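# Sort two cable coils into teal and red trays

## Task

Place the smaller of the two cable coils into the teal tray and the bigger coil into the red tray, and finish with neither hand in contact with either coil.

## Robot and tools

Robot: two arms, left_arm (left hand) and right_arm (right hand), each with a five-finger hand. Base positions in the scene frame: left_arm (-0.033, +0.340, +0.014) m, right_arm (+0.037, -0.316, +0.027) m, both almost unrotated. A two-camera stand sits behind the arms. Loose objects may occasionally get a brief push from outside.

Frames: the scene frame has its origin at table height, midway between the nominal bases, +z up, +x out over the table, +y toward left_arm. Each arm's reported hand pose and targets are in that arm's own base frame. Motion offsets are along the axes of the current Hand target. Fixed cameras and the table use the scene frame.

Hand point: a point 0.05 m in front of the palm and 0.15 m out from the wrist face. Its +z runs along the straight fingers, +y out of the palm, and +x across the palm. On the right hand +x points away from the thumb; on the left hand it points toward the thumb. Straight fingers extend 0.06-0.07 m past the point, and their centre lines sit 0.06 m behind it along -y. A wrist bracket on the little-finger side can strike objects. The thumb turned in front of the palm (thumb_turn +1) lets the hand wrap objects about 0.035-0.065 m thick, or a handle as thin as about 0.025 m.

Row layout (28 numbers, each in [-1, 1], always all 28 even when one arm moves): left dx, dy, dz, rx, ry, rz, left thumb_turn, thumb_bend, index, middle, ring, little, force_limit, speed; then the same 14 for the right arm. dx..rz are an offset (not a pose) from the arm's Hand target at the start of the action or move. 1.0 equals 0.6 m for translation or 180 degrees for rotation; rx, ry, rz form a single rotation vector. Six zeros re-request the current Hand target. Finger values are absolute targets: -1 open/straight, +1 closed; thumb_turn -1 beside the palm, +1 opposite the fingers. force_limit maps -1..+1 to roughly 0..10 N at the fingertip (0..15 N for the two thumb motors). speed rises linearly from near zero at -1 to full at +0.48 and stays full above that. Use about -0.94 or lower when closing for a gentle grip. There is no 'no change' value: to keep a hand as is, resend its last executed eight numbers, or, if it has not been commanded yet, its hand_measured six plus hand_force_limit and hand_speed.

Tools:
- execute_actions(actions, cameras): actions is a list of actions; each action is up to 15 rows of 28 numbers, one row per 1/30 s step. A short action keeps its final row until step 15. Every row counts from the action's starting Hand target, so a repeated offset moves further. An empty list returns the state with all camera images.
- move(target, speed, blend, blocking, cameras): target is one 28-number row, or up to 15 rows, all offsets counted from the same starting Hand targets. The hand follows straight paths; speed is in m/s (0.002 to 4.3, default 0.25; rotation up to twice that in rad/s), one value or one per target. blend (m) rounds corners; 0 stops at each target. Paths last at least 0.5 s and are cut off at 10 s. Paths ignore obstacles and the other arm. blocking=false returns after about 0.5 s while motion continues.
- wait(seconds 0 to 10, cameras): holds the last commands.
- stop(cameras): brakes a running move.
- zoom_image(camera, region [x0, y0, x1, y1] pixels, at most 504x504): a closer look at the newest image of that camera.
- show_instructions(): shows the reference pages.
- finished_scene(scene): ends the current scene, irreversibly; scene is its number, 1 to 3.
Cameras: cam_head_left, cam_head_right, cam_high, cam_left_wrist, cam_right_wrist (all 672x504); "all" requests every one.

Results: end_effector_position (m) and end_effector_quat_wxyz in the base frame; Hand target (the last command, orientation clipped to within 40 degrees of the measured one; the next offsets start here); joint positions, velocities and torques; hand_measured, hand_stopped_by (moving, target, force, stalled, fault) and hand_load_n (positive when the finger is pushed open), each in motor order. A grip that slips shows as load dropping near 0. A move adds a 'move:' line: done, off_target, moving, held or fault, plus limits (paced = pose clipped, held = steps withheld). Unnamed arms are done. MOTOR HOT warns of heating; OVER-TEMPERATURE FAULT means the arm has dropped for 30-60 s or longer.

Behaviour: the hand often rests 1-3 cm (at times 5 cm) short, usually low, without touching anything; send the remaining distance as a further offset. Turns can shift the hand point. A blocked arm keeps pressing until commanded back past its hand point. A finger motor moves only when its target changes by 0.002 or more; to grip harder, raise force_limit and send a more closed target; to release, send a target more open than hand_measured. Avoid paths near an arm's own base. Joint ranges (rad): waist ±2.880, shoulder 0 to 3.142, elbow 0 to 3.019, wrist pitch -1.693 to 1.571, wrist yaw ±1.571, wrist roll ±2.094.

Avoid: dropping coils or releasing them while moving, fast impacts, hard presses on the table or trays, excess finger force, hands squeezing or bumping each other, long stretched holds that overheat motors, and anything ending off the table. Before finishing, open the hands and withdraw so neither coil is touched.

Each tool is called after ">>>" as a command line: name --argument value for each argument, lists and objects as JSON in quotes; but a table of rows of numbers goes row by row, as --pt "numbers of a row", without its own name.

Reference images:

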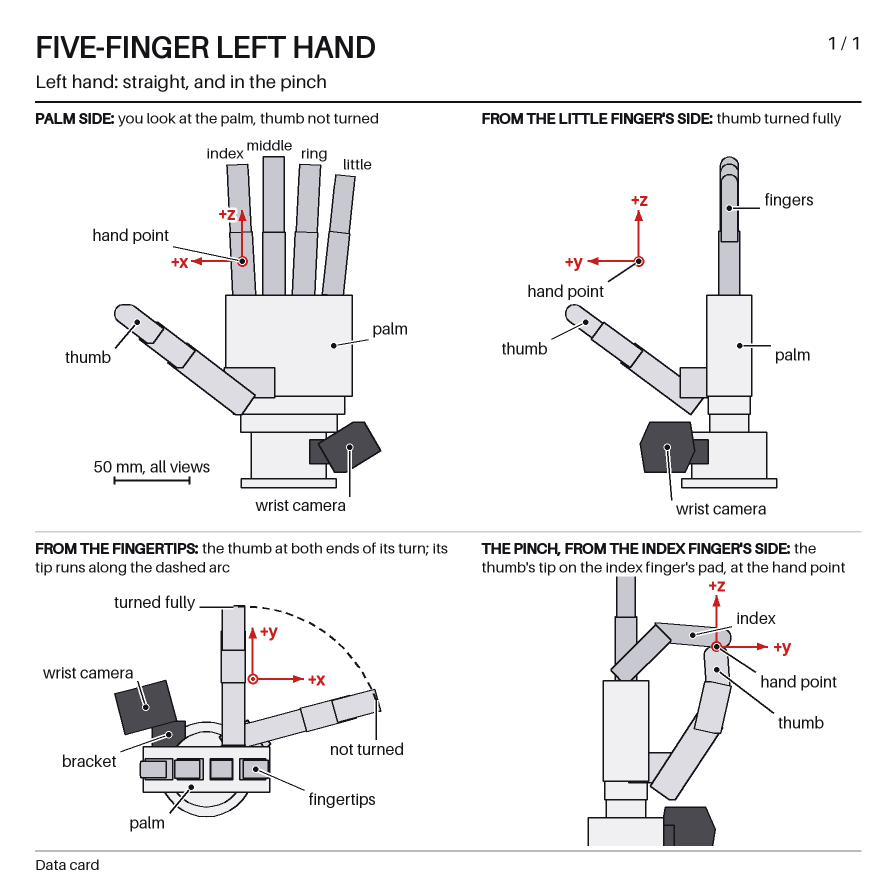

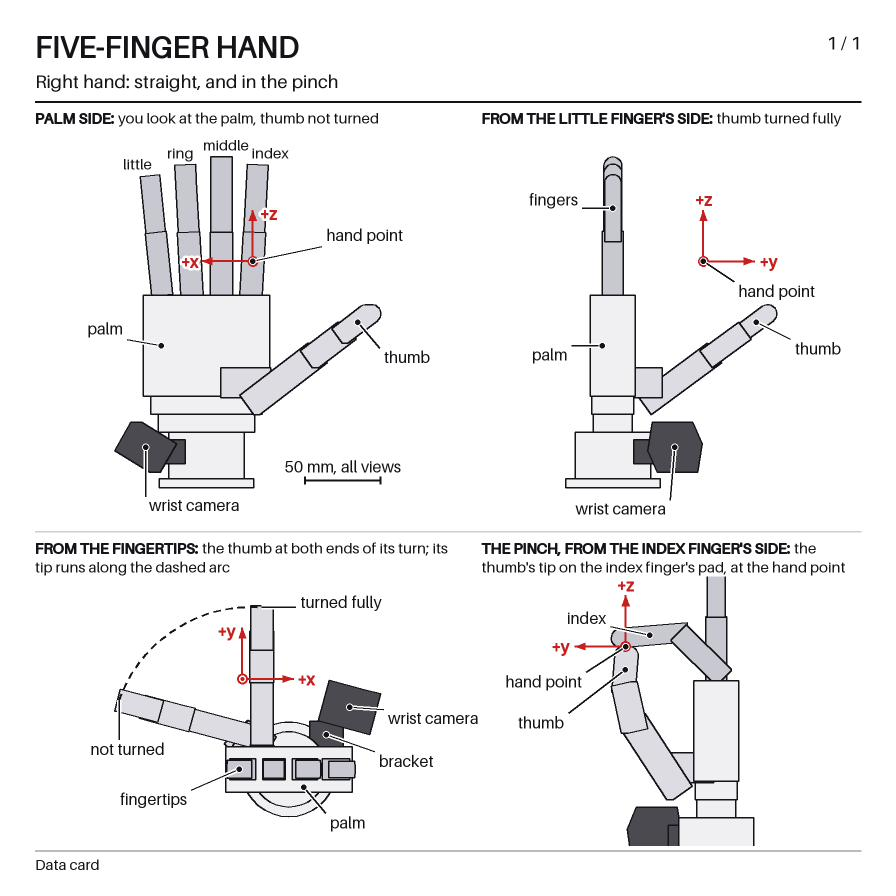

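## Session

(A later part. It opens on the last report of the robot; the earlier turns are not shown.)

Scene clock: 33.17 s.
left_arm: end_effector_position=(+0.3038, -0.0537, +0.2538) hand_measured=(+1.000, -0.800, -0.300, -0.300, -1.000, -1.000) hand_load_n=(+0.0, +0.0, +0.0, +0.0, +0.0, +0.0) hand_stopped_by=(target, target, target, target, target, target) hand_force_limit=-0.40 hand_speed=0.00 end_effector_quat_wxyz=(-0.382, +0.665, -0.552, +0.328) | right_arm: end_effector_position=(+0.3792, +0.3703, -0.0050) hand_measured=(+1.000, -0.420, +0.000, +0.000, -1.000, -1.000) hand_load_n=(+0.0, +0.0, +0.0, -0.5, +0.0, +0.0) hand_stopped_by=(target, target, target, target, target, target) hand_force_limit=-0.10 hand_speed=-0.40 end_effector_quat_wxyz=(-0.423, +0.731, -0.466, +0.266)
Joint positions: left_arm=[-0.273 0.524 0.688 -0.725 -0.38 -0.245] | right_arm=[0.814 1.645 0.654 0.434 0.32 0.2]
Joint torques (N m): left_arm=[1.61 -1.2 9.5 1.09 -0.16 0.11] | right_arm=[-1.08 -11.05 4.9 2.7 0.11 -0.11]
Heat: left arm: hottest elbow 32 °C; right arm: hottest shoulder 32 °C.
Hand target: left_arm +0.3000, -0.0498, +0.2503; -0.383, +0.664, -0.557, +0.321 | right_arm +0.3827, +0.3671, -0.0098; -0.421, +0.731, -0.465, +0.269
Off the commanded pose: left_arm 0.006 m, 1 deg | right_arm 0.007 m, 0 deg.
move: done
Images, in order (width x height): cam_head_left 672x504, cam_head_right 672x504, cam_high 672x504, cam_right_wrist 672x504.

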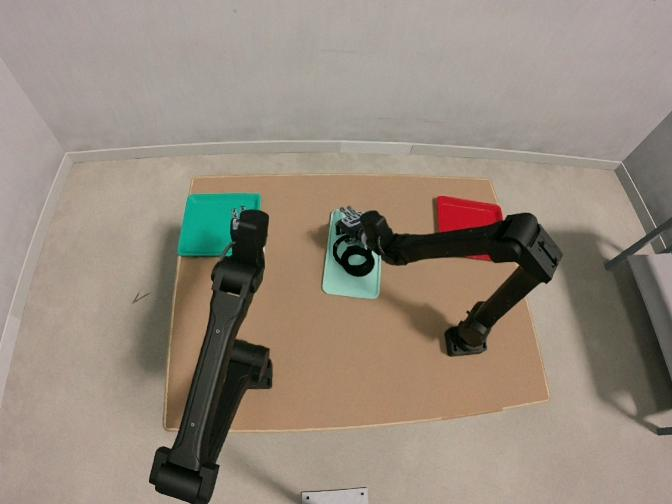

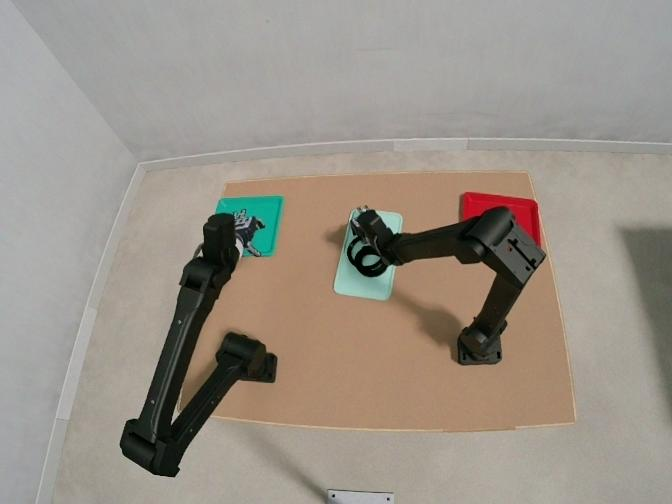

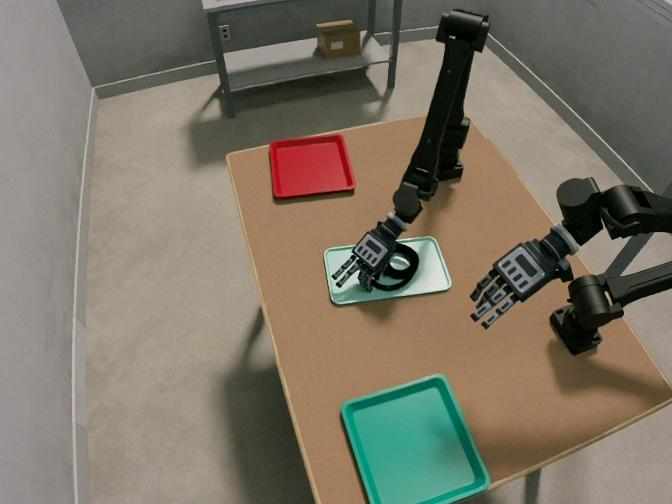

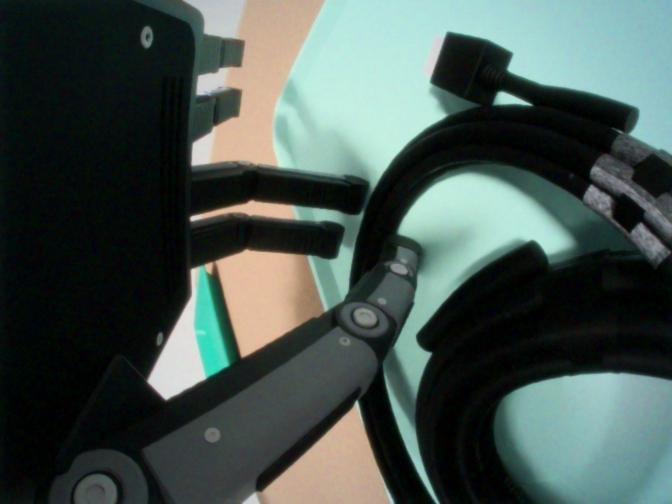

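>>> move --target '[0,0,0,0,0,0,1,-0.8,-0.3,-0.3,-1,-1,-0.4,0,0.0075,0.0007,0.0122,0,0,0,1,-0.4,0.04,0.04,-1,-1,-0.4,-0.7]' --cameras '["cam_head_left","cam_right_wrist"]' --speed 0.05

>>> zoom_image --camera "cam_right_wrist" --region '[260, 120, 480, 400]'

Scene clock: 34.23 s.
left_arm: end_effector_position=(+0.3038, -0.0537, +0.2538) hand_measured=(+1.000, -0.800, -0.300, -0.300, -1.000, -1.000) hand_load_n=(+0.0, +0.0, +0.0, +0.5, +0.0, +0.0) hand_stopped_by=(target, target, target, target, target, target) hand_force_limit=-0.40 hand_speed=0.00 end_effector_quat_wxyz=(-0.382, +0.665, -0.552, +0.328) | right_arm: end_effector_position=(+0.3833, +0.3696, -0.0060) hand_measured=(+1.000, -0.400, +0.040, +0.040, -1.000, -1.000) hand_load_n=(+0.0, +0.5, +0.0, -1.5, +0.0, +0.0) hand_stopped_by=(target, target, target, target, target, target) hand_force_limit=-0.40 hand_speed=-0.70 end_effector_quat_wxyz=(-0.427, +0.729, -0.465, +0.264)
Joint positions: left_arm=[-0.273 0.524 0.688 -0.725 -0.38 -0.245] | right_arm=[0.802 1.654 0.654 0.454 0.305 0.195]
Joint torques (N m): left_arm=[1.67 -1.38 9.5 1.02 -0.13 0.09] | right_arm=[-1.67 -10.17 5.48 2.45 0.18 -0.18]
Heat: left arm: hottest elbow 32 °C; right arm: hottest shoulder 32 °C.
Hand target: left_arm +0.3000, -0.0498, +0.2503; -0.383, +0.664, -0.557, +0.321 | right_arm +0.3902, +0.3655, -0.0139; -0.421, +0.731, -0.465, +0.269
Off the commanded pose: left_arm 0.006 m, 1 deg | right_arm 0.011 m, 1 deg.
move: off_target (right_arm)
Images, in order (width x height): cam_head_left 672x504, cam_right_wrist 672x504.

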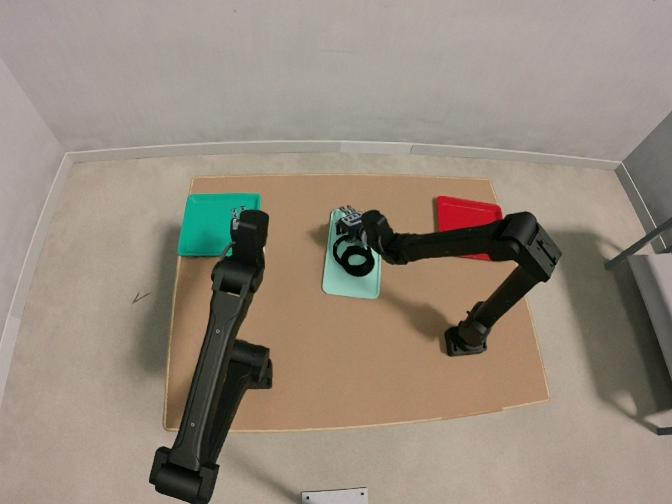

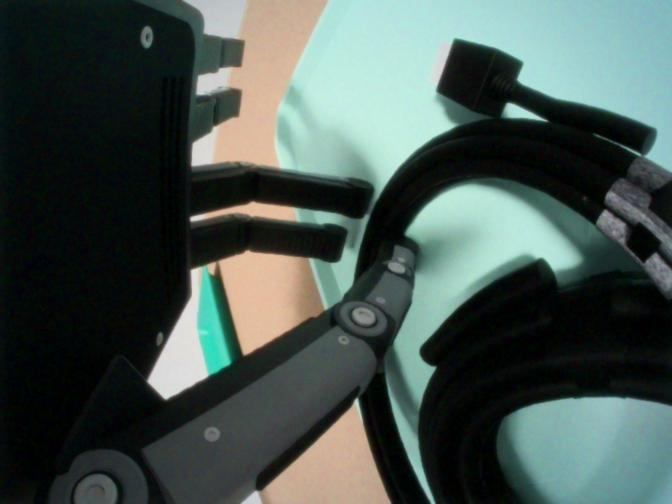

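Scaled by 1.800 from the camera's 672x504 image, which has a finer 960x720 frame.

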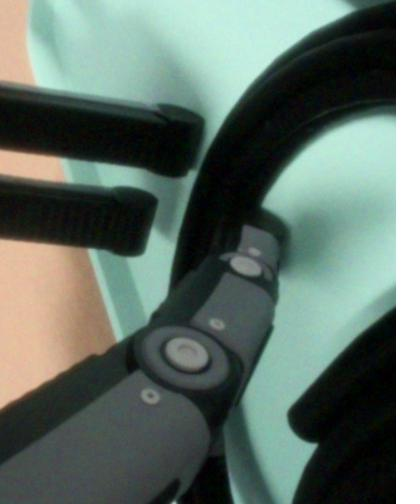

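>>> execute_actions --actions '[[[0,0,0,0,0,0,1,-0.8,-0.3,-0.3,-1,-1,-0.4,0,0,0.004,0.002,0,0,0,1,0.05,0.4,0.4,-1,-1,-0.2,-0.9]]]' --cameras '["cam_head_left","cam_right_wrist"]'

>>> zoom_image --camera "cam_right_wrist" --region '[260, 120, 480, 400]'

Scene clock: 35.27 s.
left_arm: end_effector_position=(+0.3038, -0.0537, +0.2538) hand_measured=(+1.000, -0.800, -0.300, -0.300, -1.000, -1.000) hand_load_n=(+0.0, +0.0, +0.0, +0.0, +0.0, +0.0) hand_stopped_by=(target, target, target, target, target, target) hand_force_limit=-0.40 hand_speed=0.00 end_effector_quat_wxyz=(-0.382, +0.665, -0.552, +0.328) | right_arm: end_effector_position=(+0.3863, +0.3685, -0.0082) hand_measured=(+1.000, -0.328, +0.206, +0.158, -1.000, -1.000) hand_load_n=(-1.5, +7.5, +5.0, +3.5, +0.0, +0.0) hand_stopped_by=(target, force, force, force, target, target) hand_force_limit=-0.20 hand_speed=-0.90 end_effector_quat_wxyz=(-0.428, +0.727, -0.466, +0.266)
Joint positions: left_arm=[-0.273 0.524 0.688 -0.725 -0.38 -0.245] | right_arm=[0.797 1.665 0.654 0.469 0.305 0.193]
Joint torques (N m): left_arm=[1.85 -1.55 9.43 1.17 -0.12 0.15] | right_arm=[-1.2 -10.52 5.29 2.15 0.16 -0.13]
Heat: left arm: hottest elbow 32 °C; right arm: hottest shoulder 32 °C.
Hand target: left_arm +0.3000, -0.0498, +0.2503; -0.383, +0.664, -0.557, +0.321 | right_arm +0.3901, +0.3654, -0.0166; -0.421, +0.731, -0.465, +0.269
Off the commanded pose: left_arm 0.006 m, 1 deg | right_arm 0.010 m, 1 deg.
Step readings (end_effector_position of left_arm | right_arm):
0: (+0.3038, -0.0537, +0.2538) | (+0.3833, +0.3696, -0.0060)
1: (+0.3038, -0.0537, +0.2538) | (+0.3835, +0.3698, -0.0059)
2: (+0.3038, -0.0537, +0.2538) | (+0.3837, +0.3699, -0.0061)
4: (+0.3038, -0.0537, +0.2538) | (+0.3844, +0.3701, -0.0064)
8: (+0.3038, -0.0537, +0.2538) | (+0.3857, +0.3696, -0.0070)
15: (+0.3038, -0.0537, +0.2538) | (+0.3862, +0.3687, -0.0080)
Images, in order (width x height): cam_head_left 672x504, cam_right_wrist 672x504.

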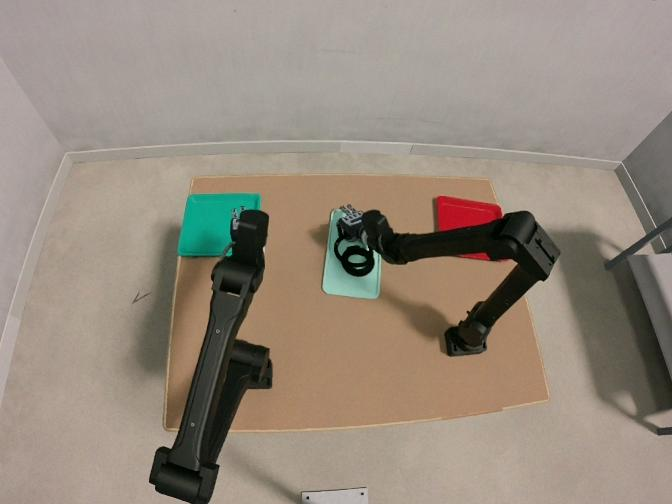

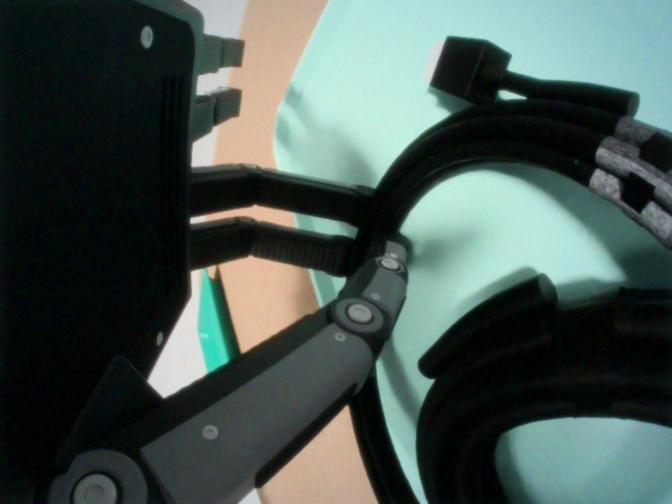

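Scaled by 1.800 from the camera's 672x504 image, which has a finer 960x720 frame.

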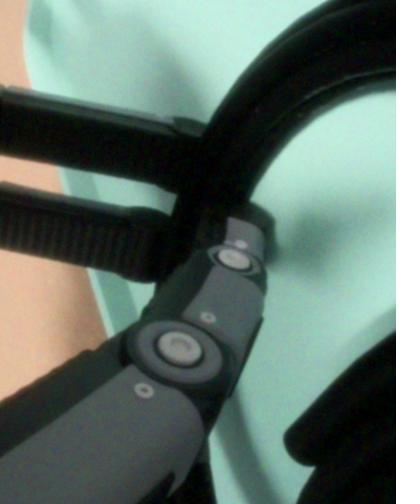

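>>> move --target '[0,0,0,0,0,0,1,-0.8,-0.3,-0.3,-1,-1,-0.4,0,0,-0.0967,-0.0327,0,0,0,1,0.1,0.45,0.45,-1,-1,0.0,-0.9]' --cameras '["cam_head_left","cam_high","cam_right_wrist"]' --speed 0.05

Scene clock: 37.13 s.
left_arm: end_effector_position=(+0.3038, -0.0537, +0.2538) hand_measured=(+1.000, -0.800, -0.300, -0.300, -1.000, -1.000) hand_load_n=(+0.0, +0.0, +0.0, +0.0, +0.0, -0.5) hand_stopped_by=(target, target, target, target, target, target) hand_force_limit=-0.40 hand_speed=0.00 end_effector_quat_wxyz=(-0.382, +0.665, -0.552, +0.328) | right_arm: end_effector_position=(+0.3831, +0.3589, +0.0188) hand_measured=(+1.000, -0.330, +0.212, +0.166, -1.000, -1.000) hand_load_n=(-1.5, +10.5, +5.0, +4.0, +0.0, +0.0) hand_stopped_by=(target, force, force, force, target, target) hand_force_limit=0.00 hand_speed=-0.90 end_effector_quat_wxyz=(-0.402, +0.742, -0.468, +0.262)
Joint positions: left_arm=[-0.273 0.524 0.688 -0.725 -0.38 -0.245] | right_arm=[0.788 1.561 0.684 0.277 0.299 0.182]
Joint torques (N m): left_arm=[1.85 -1.67 9.48 1.13 -0.16 0.13] | right_arm=[-0.97 -12.86 8.69 1.51 0.08 -0.09]
Heat: left arm: hottest elbow 33 °C; right arm: hottest shoulder 32 °C.
Hand target: left_arm +0.3000, -0.0498, +0.2503; -0.383, +0.664, -0.557, +0.321 | right_arm +0.4010, +0.3707, +0.0436; -0.421, +0.731, -0.465, +0.269
Off the commanded pose: left_arm 0.006 m, 1 deg | right_arm 0.033 m, 3 deg.
move: off_target (right_arm)
Images, in order (width x height): cam_head_left 672x504, cam_high 672x504, cam_right_wrist 672x504.

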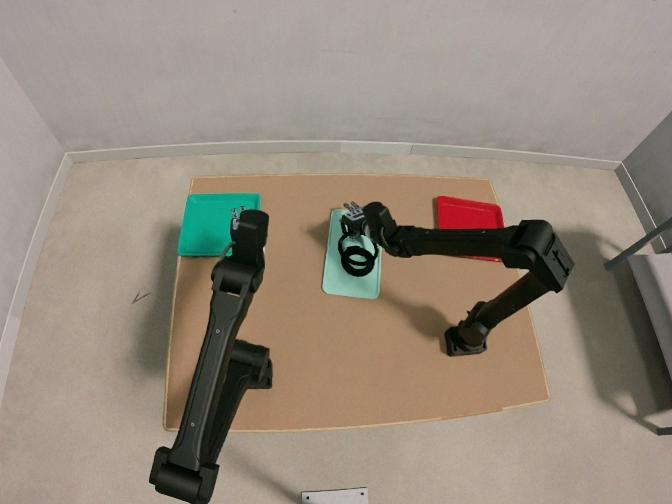

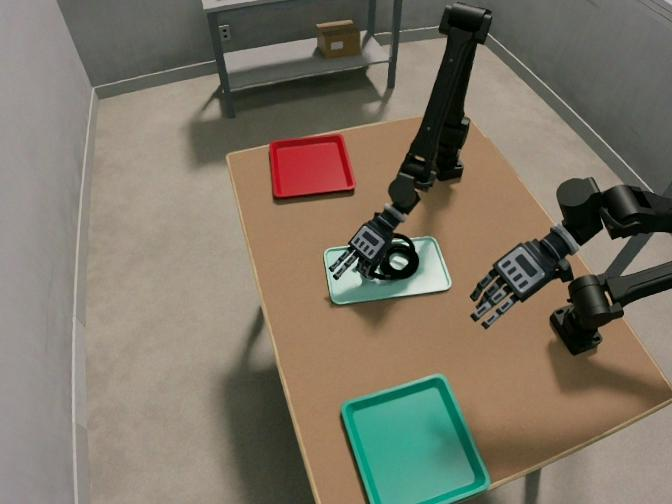

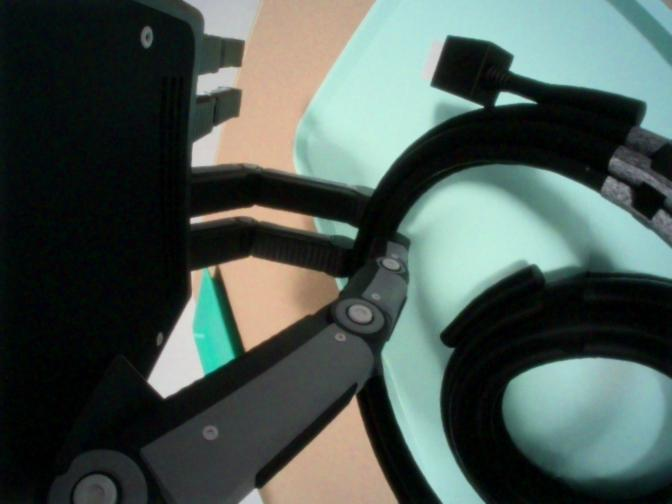

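>>> move --pt "0 0 0 0 0 0 1 -0.8 -0.3 -0.3 -1 -1 -0.4 0 0 -0.1588 -0.0917 0 0 0 1 0.1 0.45 0.45 -1 -1 0.0 -0.9" --pt "0.5507 0.1588 0.1592 0 0.2502 0.1444 1 -0.8 -0.3 -0.3 -1 -1 -0.4 0 0.8112 -0.1182 -0.3162 0 0.1925 0.1111 1 0.1 0.45 0.45 -1 -1 0.0 -0.9" --cameras '["all"]' --speed '[0.12,0.22]' --blend 0.03

>>> zoom_image --camera "cam_head_left" --region '[310, 200, 410, 300]'

>>> zoom_image --camera "cam_head_left" --region '[420, 150, 530, 270]'

>>> zoom_image --camera "cam_high" --region '[230, 90, 380, 220]'

Scene clock: 42.07 s.
left_arm: end_effector_position=(+0.3713, -0.3479, +0.0902) hand_measured=(+1.000, -0.800, -0.300, -0.300, -1.000, -1.000) hand_load_n=(+0.0, +0.0, +0.0, +0.0, +0.0, +0.0) hand_stopped_by=(target, target, target, target, target, target) hand_force_limit=-0.40 hand_speed=0.00 end_effector_quat_wxyz=(+0.188, -0.370, +0.803, -0.428) | right_arm: end_effector_position=(+0.4728, -0.1202, +0.1732) hand_measured=(+1.000, -0.330, +0.212, +0.166, -1.000, -1.000) hand_load_n=(-1.5, +10.5, +5.0, +3.5, +0.0, +0.0) hand_stopped_by=(target, force, force, force, target, target) hand_force_limit=0.00 hand_speed=-0.90 end_effector_quat_wxyz=(+0.293, -0.530, +0.699, -0.381)
Joint positions: left_arm=[-0.678 1.367 0.74 0.029 0.039 0.009] | right_arm=[-0.329 1.174 0.805 -0.198 -0.052 -0.026]
Joint torques (N m): left_arm=[0.21 -10.58 13.76 2.48 0.02 0.16] | right_arm=[-0.32 -8.64 11.84 1.63 -0.12 -0.08]
Heat: left arm: hottest elbow 33 °C; right arm: hottest shoulder 32 °C.
Hand target: left_arm +0.3921, -0.3689, +0.1197; +0.203, -0.353, +0.791, -0.457 | right_arm +0.4898, -0.1245, +0.2010; +0.304, -0.527, +0.687, -0.398
Off the commanded pose: left_arm 0.042 m, 4 deg | right_arm 0.033 m, 3 deg.
move: off_target (left_arm, right_arm)

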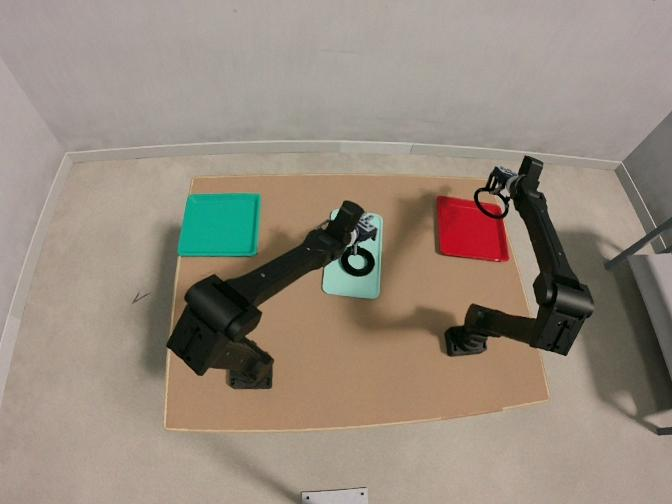

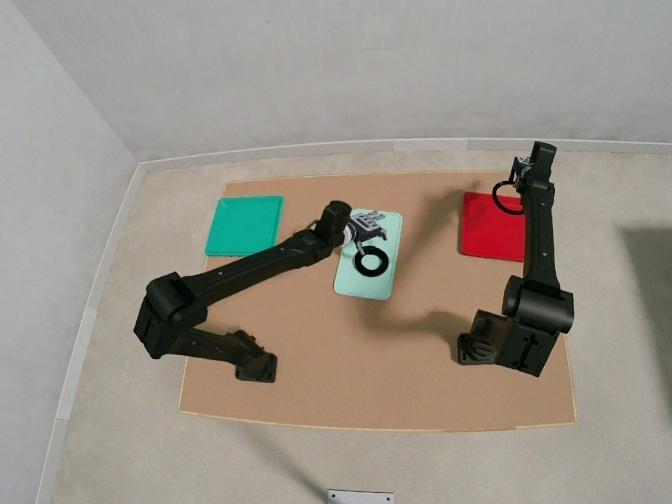

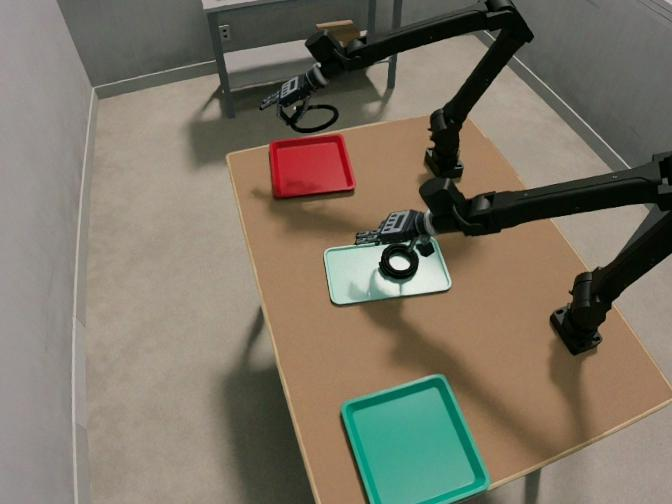

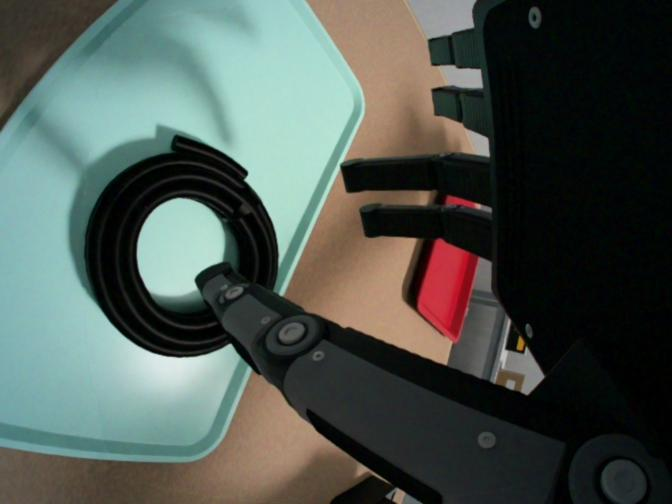

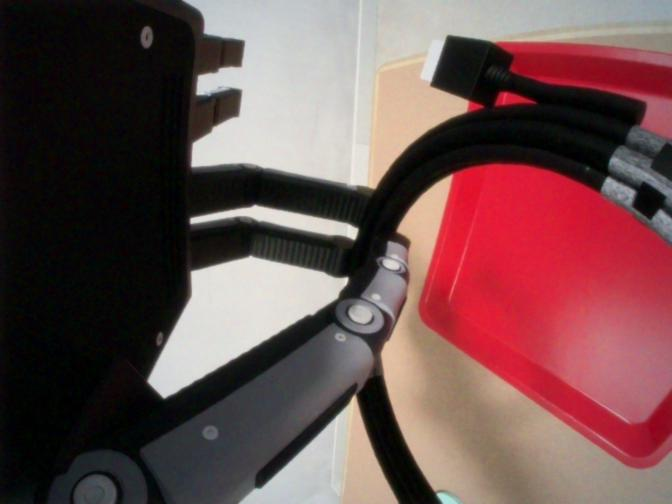

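Scaled by 5.040 from the camera's 672x504 image, which has a finer 960x720 frame.

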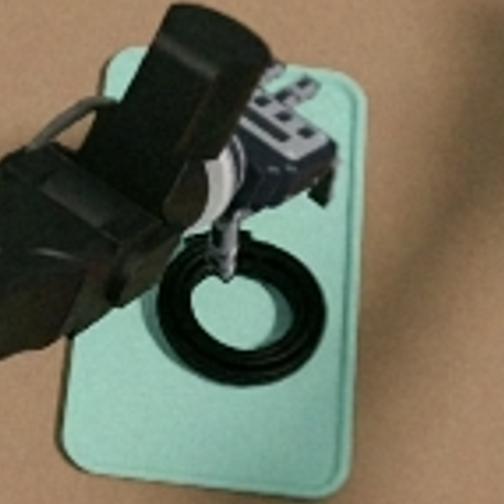

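Scaled by 4.200 from the camera's 672x504 image, which has a finer 960x720 frame.

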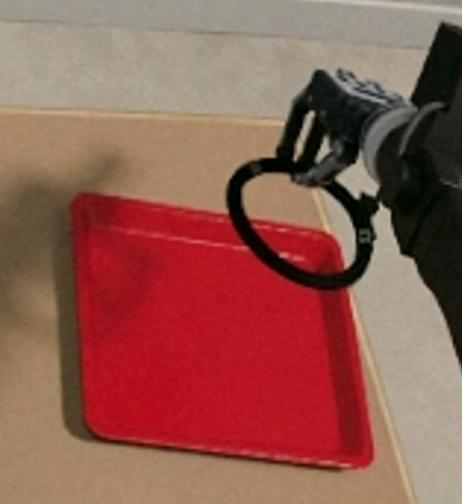

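Scaled by 3.360 from the camera's 672x504 image, which has a finer 960x720 frame.

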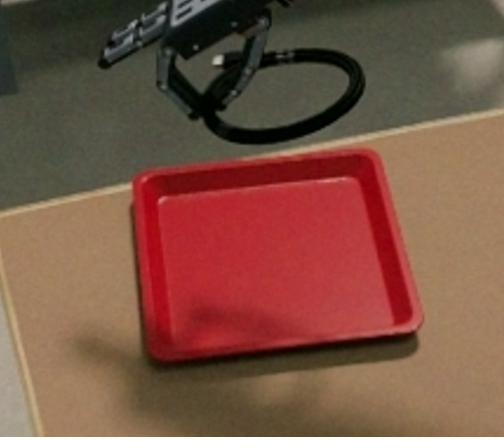

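>>> move --target '[0.0102,0.1118,0.049,0,0,0,1,-0.8,-0.3,-0.3,-1,-1,-0.4,0,-0.0148,0.2335,0.0988,0,0,0,1,0.1,0.45,0.45,-1,-1,0.0,-0.9]' --cameras '["all"]' --speed 0.12

>>> zoom_image --camera "cam_head_left" --region '[320, 210, 400, 290]'

>>> zoom_image --camera "cam_head_left" --region '[420, 150, 530, 270]'

>>> zoom_image --camera "cam_high" --region '[230, 90, 380, 220]'

>>> zoom_image --camera "cam_head_right" --region '[340, 210, 420, 290]'

Scene clock: 44.50 s.
left_arm: end_effector_position=(+0.3842, -0.3640, +0.0500) hand_measured=(+1.000, -0.800, -0.300, -0.300, -1.000, -1.000) hand_load_n=(+0.0, +0.0, +0.0, +0.0, +0.0, +0.0) hand_stopped_by=(target, target, target, target, target, target) hand_force_limit=-0.40 hand_speed=0.00 end_effector_quat_wxyz=(+0.202, -0.360, +0.790, -0.453) | right_arm: end_effector_position=(+0.4644, -0.1121, +0.0394) hand_measured=(+1.000, -0.330, +0.212, +0.166, -1.000, -1.000) hand_load_n=(-1.5, +10.5, +5.0, +4.0, +0.0, +0.0) hand_stopped_by=(target, force, force, force, target, target) hand_force_limit=0.00 hand_speed=-0.90 end_effector_quat_wxyz=(+0.293, -0.532, +0.695, -0.385)
Joint positions: left_arm=[-0.689 1.502 0.698 0.271 0.031 0.01] | right_arm=[-0.313 1.402 0.571 0.27 -0.038 -0.026]
Joint torques (N m): left_arm=[-0.26 -11.22 7.04 2.69 -0.13 0.04] | right_arm=[-0.03 -9.99 6.53 3.1 0.08 0.01]
Heat: left arm: hottest elbow 33 °C; right arm: hottest shoulder 32 °C.
Hand target: left_arm +0.3820, -0.3681, +0.0471; +0.203, -0.353, +0.791, -0.457 | right_arm +0.4741, -0.1115, +0.0499; +0.304, -0.527, +0.687, -0.398
Off the commanded pose: left_arm 0.006 m, 1 deg | right_arm 0.014 m, 2 deg.
move: off_target (right_arm)

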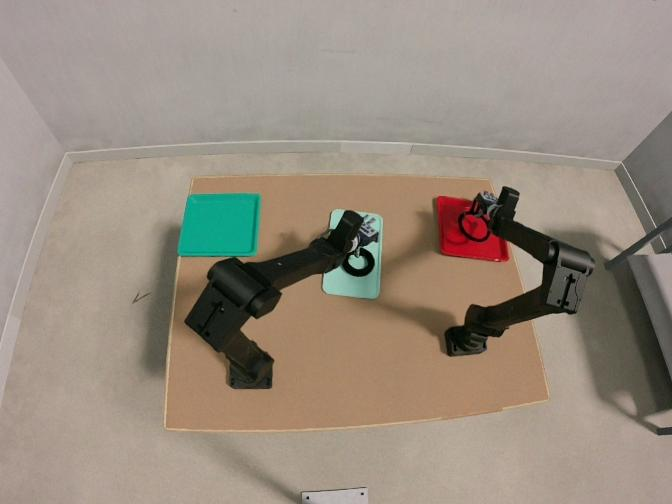

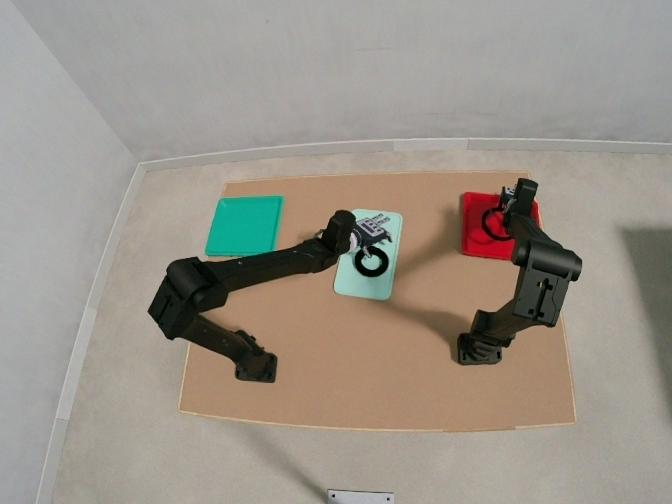

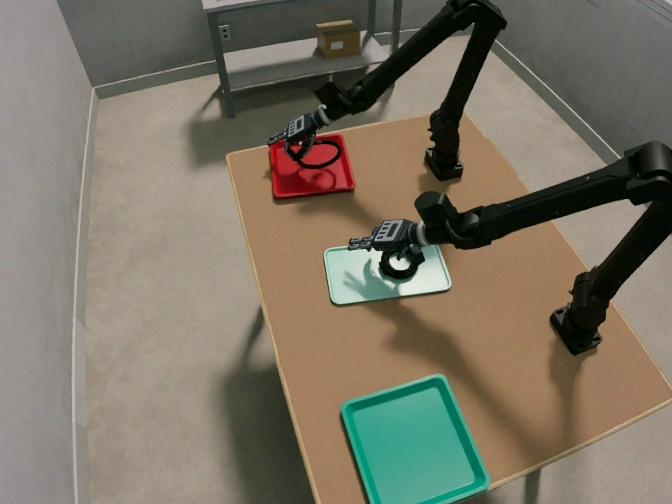

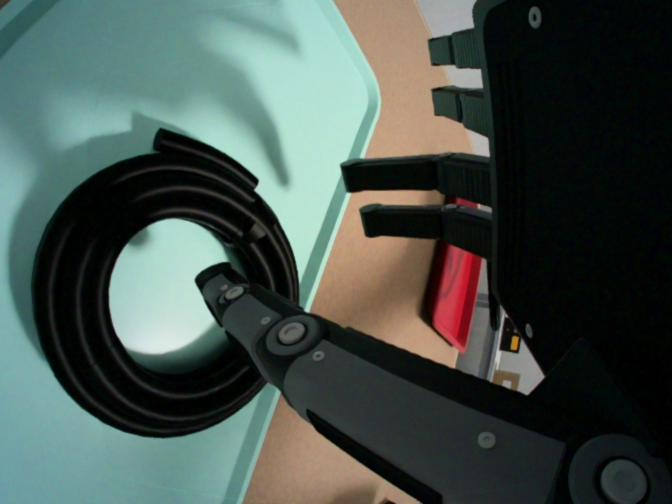

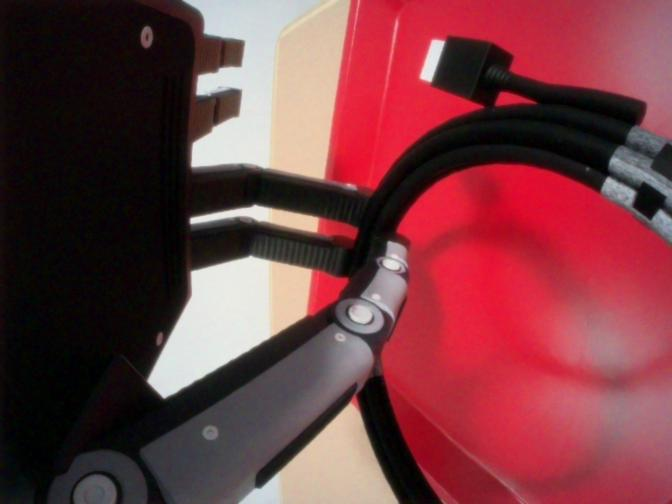

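Scaled by 6.300 from the camera's 672x504 image, which has a finer 960x720 frame.

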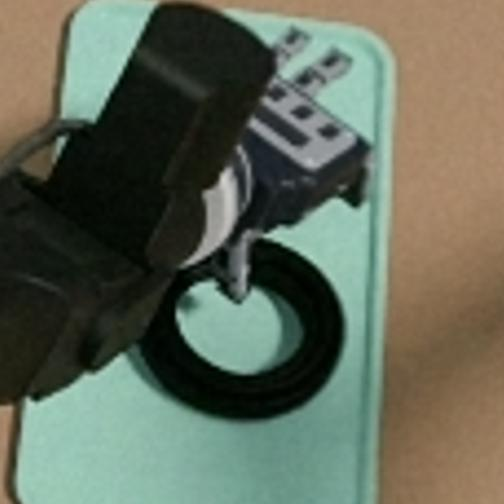

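Scaled by 4.200 from the camera's 672x504 image, which has a finer 960x720 frame.

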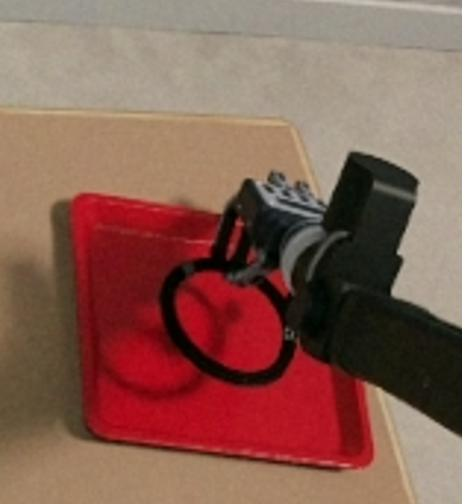

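Scaled by 3.360 from the camera's 672x504 image, which has a finer 960x720 frame.

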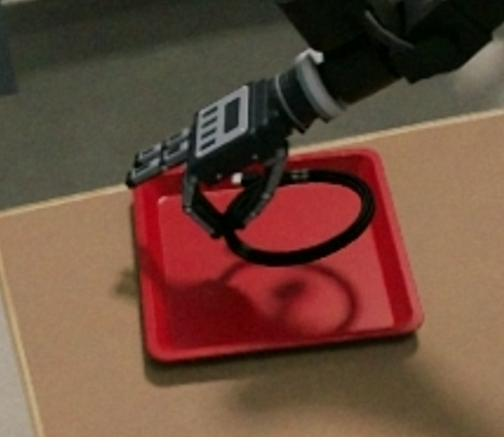

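Scaled by 6.300 from the camera's 672x504 image, which has a finer 960x720 frame.

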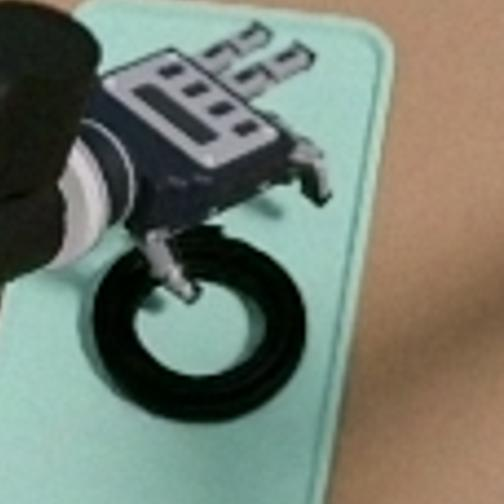

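>>> move --target '[0.008,0.041,0.0192,0,0,0,1,-0.8,-0.3,-0.3,-1,-1,-0.4,0,-0.0017,0.043,0.0322,0,0,0,1,0.1,0.45,0.45,-1,-1,0.0,-0.9]' --cameras '["all"]' --speed 0.08

>>> zoom_image --camera "cam_head_left" --region '[320, 210, 400, 290]'

>>> zoom_image --camera "cam_high" --region '[230, 90, 380, 220]'

>>> zoom_image --camera "cam_high" --region '[340, 200, 470, 310]'

Scene clock: 45.87 s.
left_arm: end_effector_position=(+0.3793, -0.3659, +0.0216) hand_measured=(+1.000, -0.800, -0.300, -0.300, -1.000, -1.000) hand_load_n=(+0.0, +0.0, +0.0, +0.0, +0.0, +0.0) hand_stopped_by=(target, target, target, target, target, target) hand_force_limit=-0.40 hand_speed=0.00 end_effector_quat_wxyz=(+0.203, -0.357, +0.792, -0.452) | right_arm: end_effector_position=(+0.4693, -0.1127, +0.0092) hand_measured=(+1.000, -0.330, +0.212, +0.166, -1.000, -1.000) hand_load_n=(-1.5, +10.5, +5.5, +3.5, +0.0, +0.0) hand_stopped_by=(target, force, force, force, target, target) hand_force_limit=0.00 hand_speed=-0.90 end_effector_quat_wxyz=(+0.294, -0.532, +0.694, -0.387)
Joint positions: left_arm=[-0.702 1.569 0.669 0.365 0.02 0.01] | right_arm=[-0.31 1.504 0.555 0.392 -0.036 -0.026]
Joint torques (N m): left_arm=[0.5 -11.81 6.64 2.59 -0.14 0] | right_arm=[0.21 -10.7 5.72 3.08 0.07 0.02]
Heat: left arm: hottest elbow 33 °C; right arm: hottest shoulder 32 °C.
Hand target: left_arm +0.3771, -0.3702, +0.0200; +0.204, -0.353, +0.791, -0.457 | right_arm +0.4781, -0.1115, +0.0180; +0.304, -0.527, +0.687, -0.398
Off the commanded pose: left_arm 0.005 m, 1 deg | right_arm 0.012 m, 2 deg.
move: off_target (right_arm)

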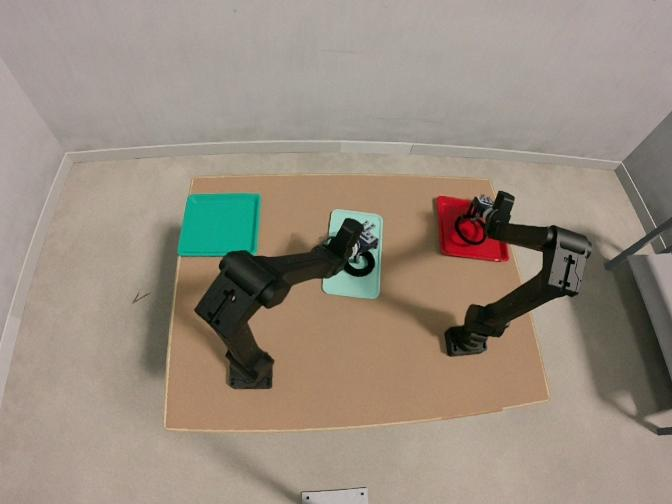

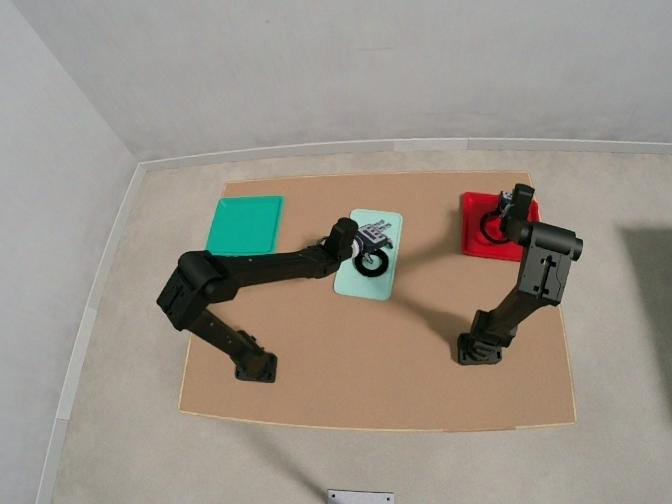

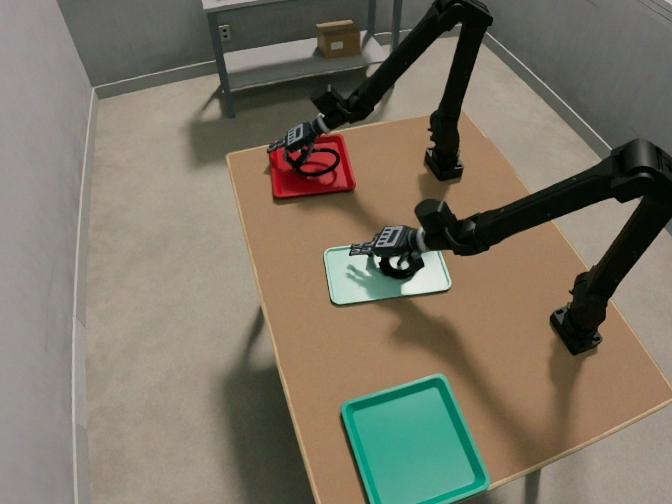

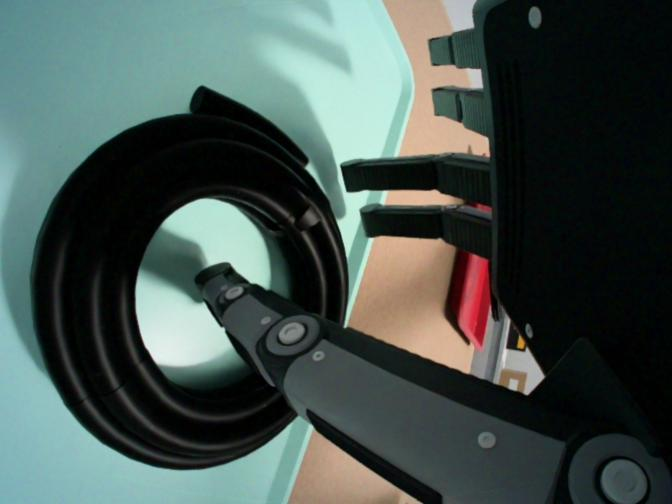

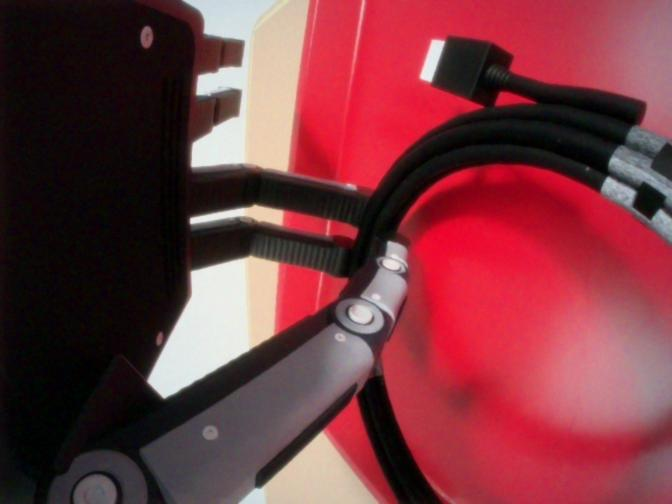

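Scaled by 6.300 from the camera's 672x504 image, which has a finer 960x720 frame.

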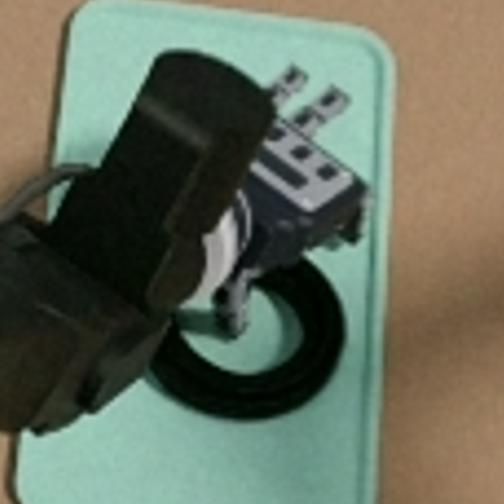

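Scaled by 3.360 from the camera's 672x504 image, which has a finer 960x720 frame.

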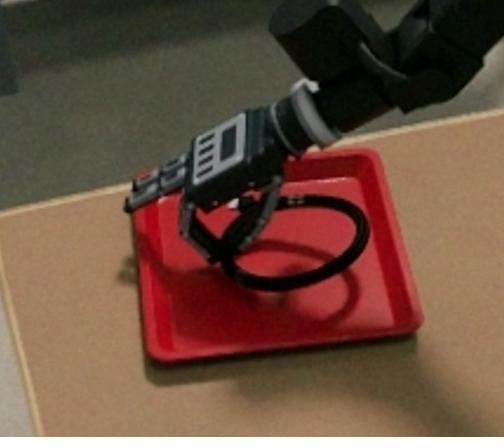

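Scaled by 3.877 from the camera's 672x504 image, which has a finer 960x720 frame.

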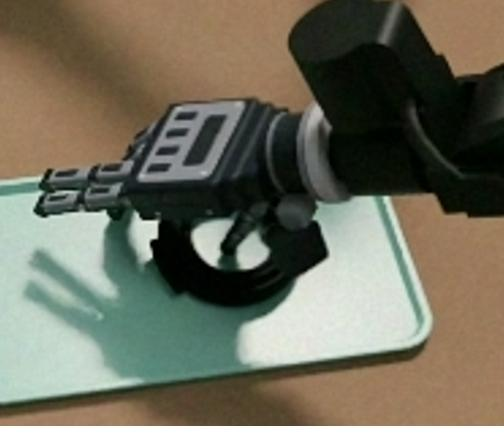

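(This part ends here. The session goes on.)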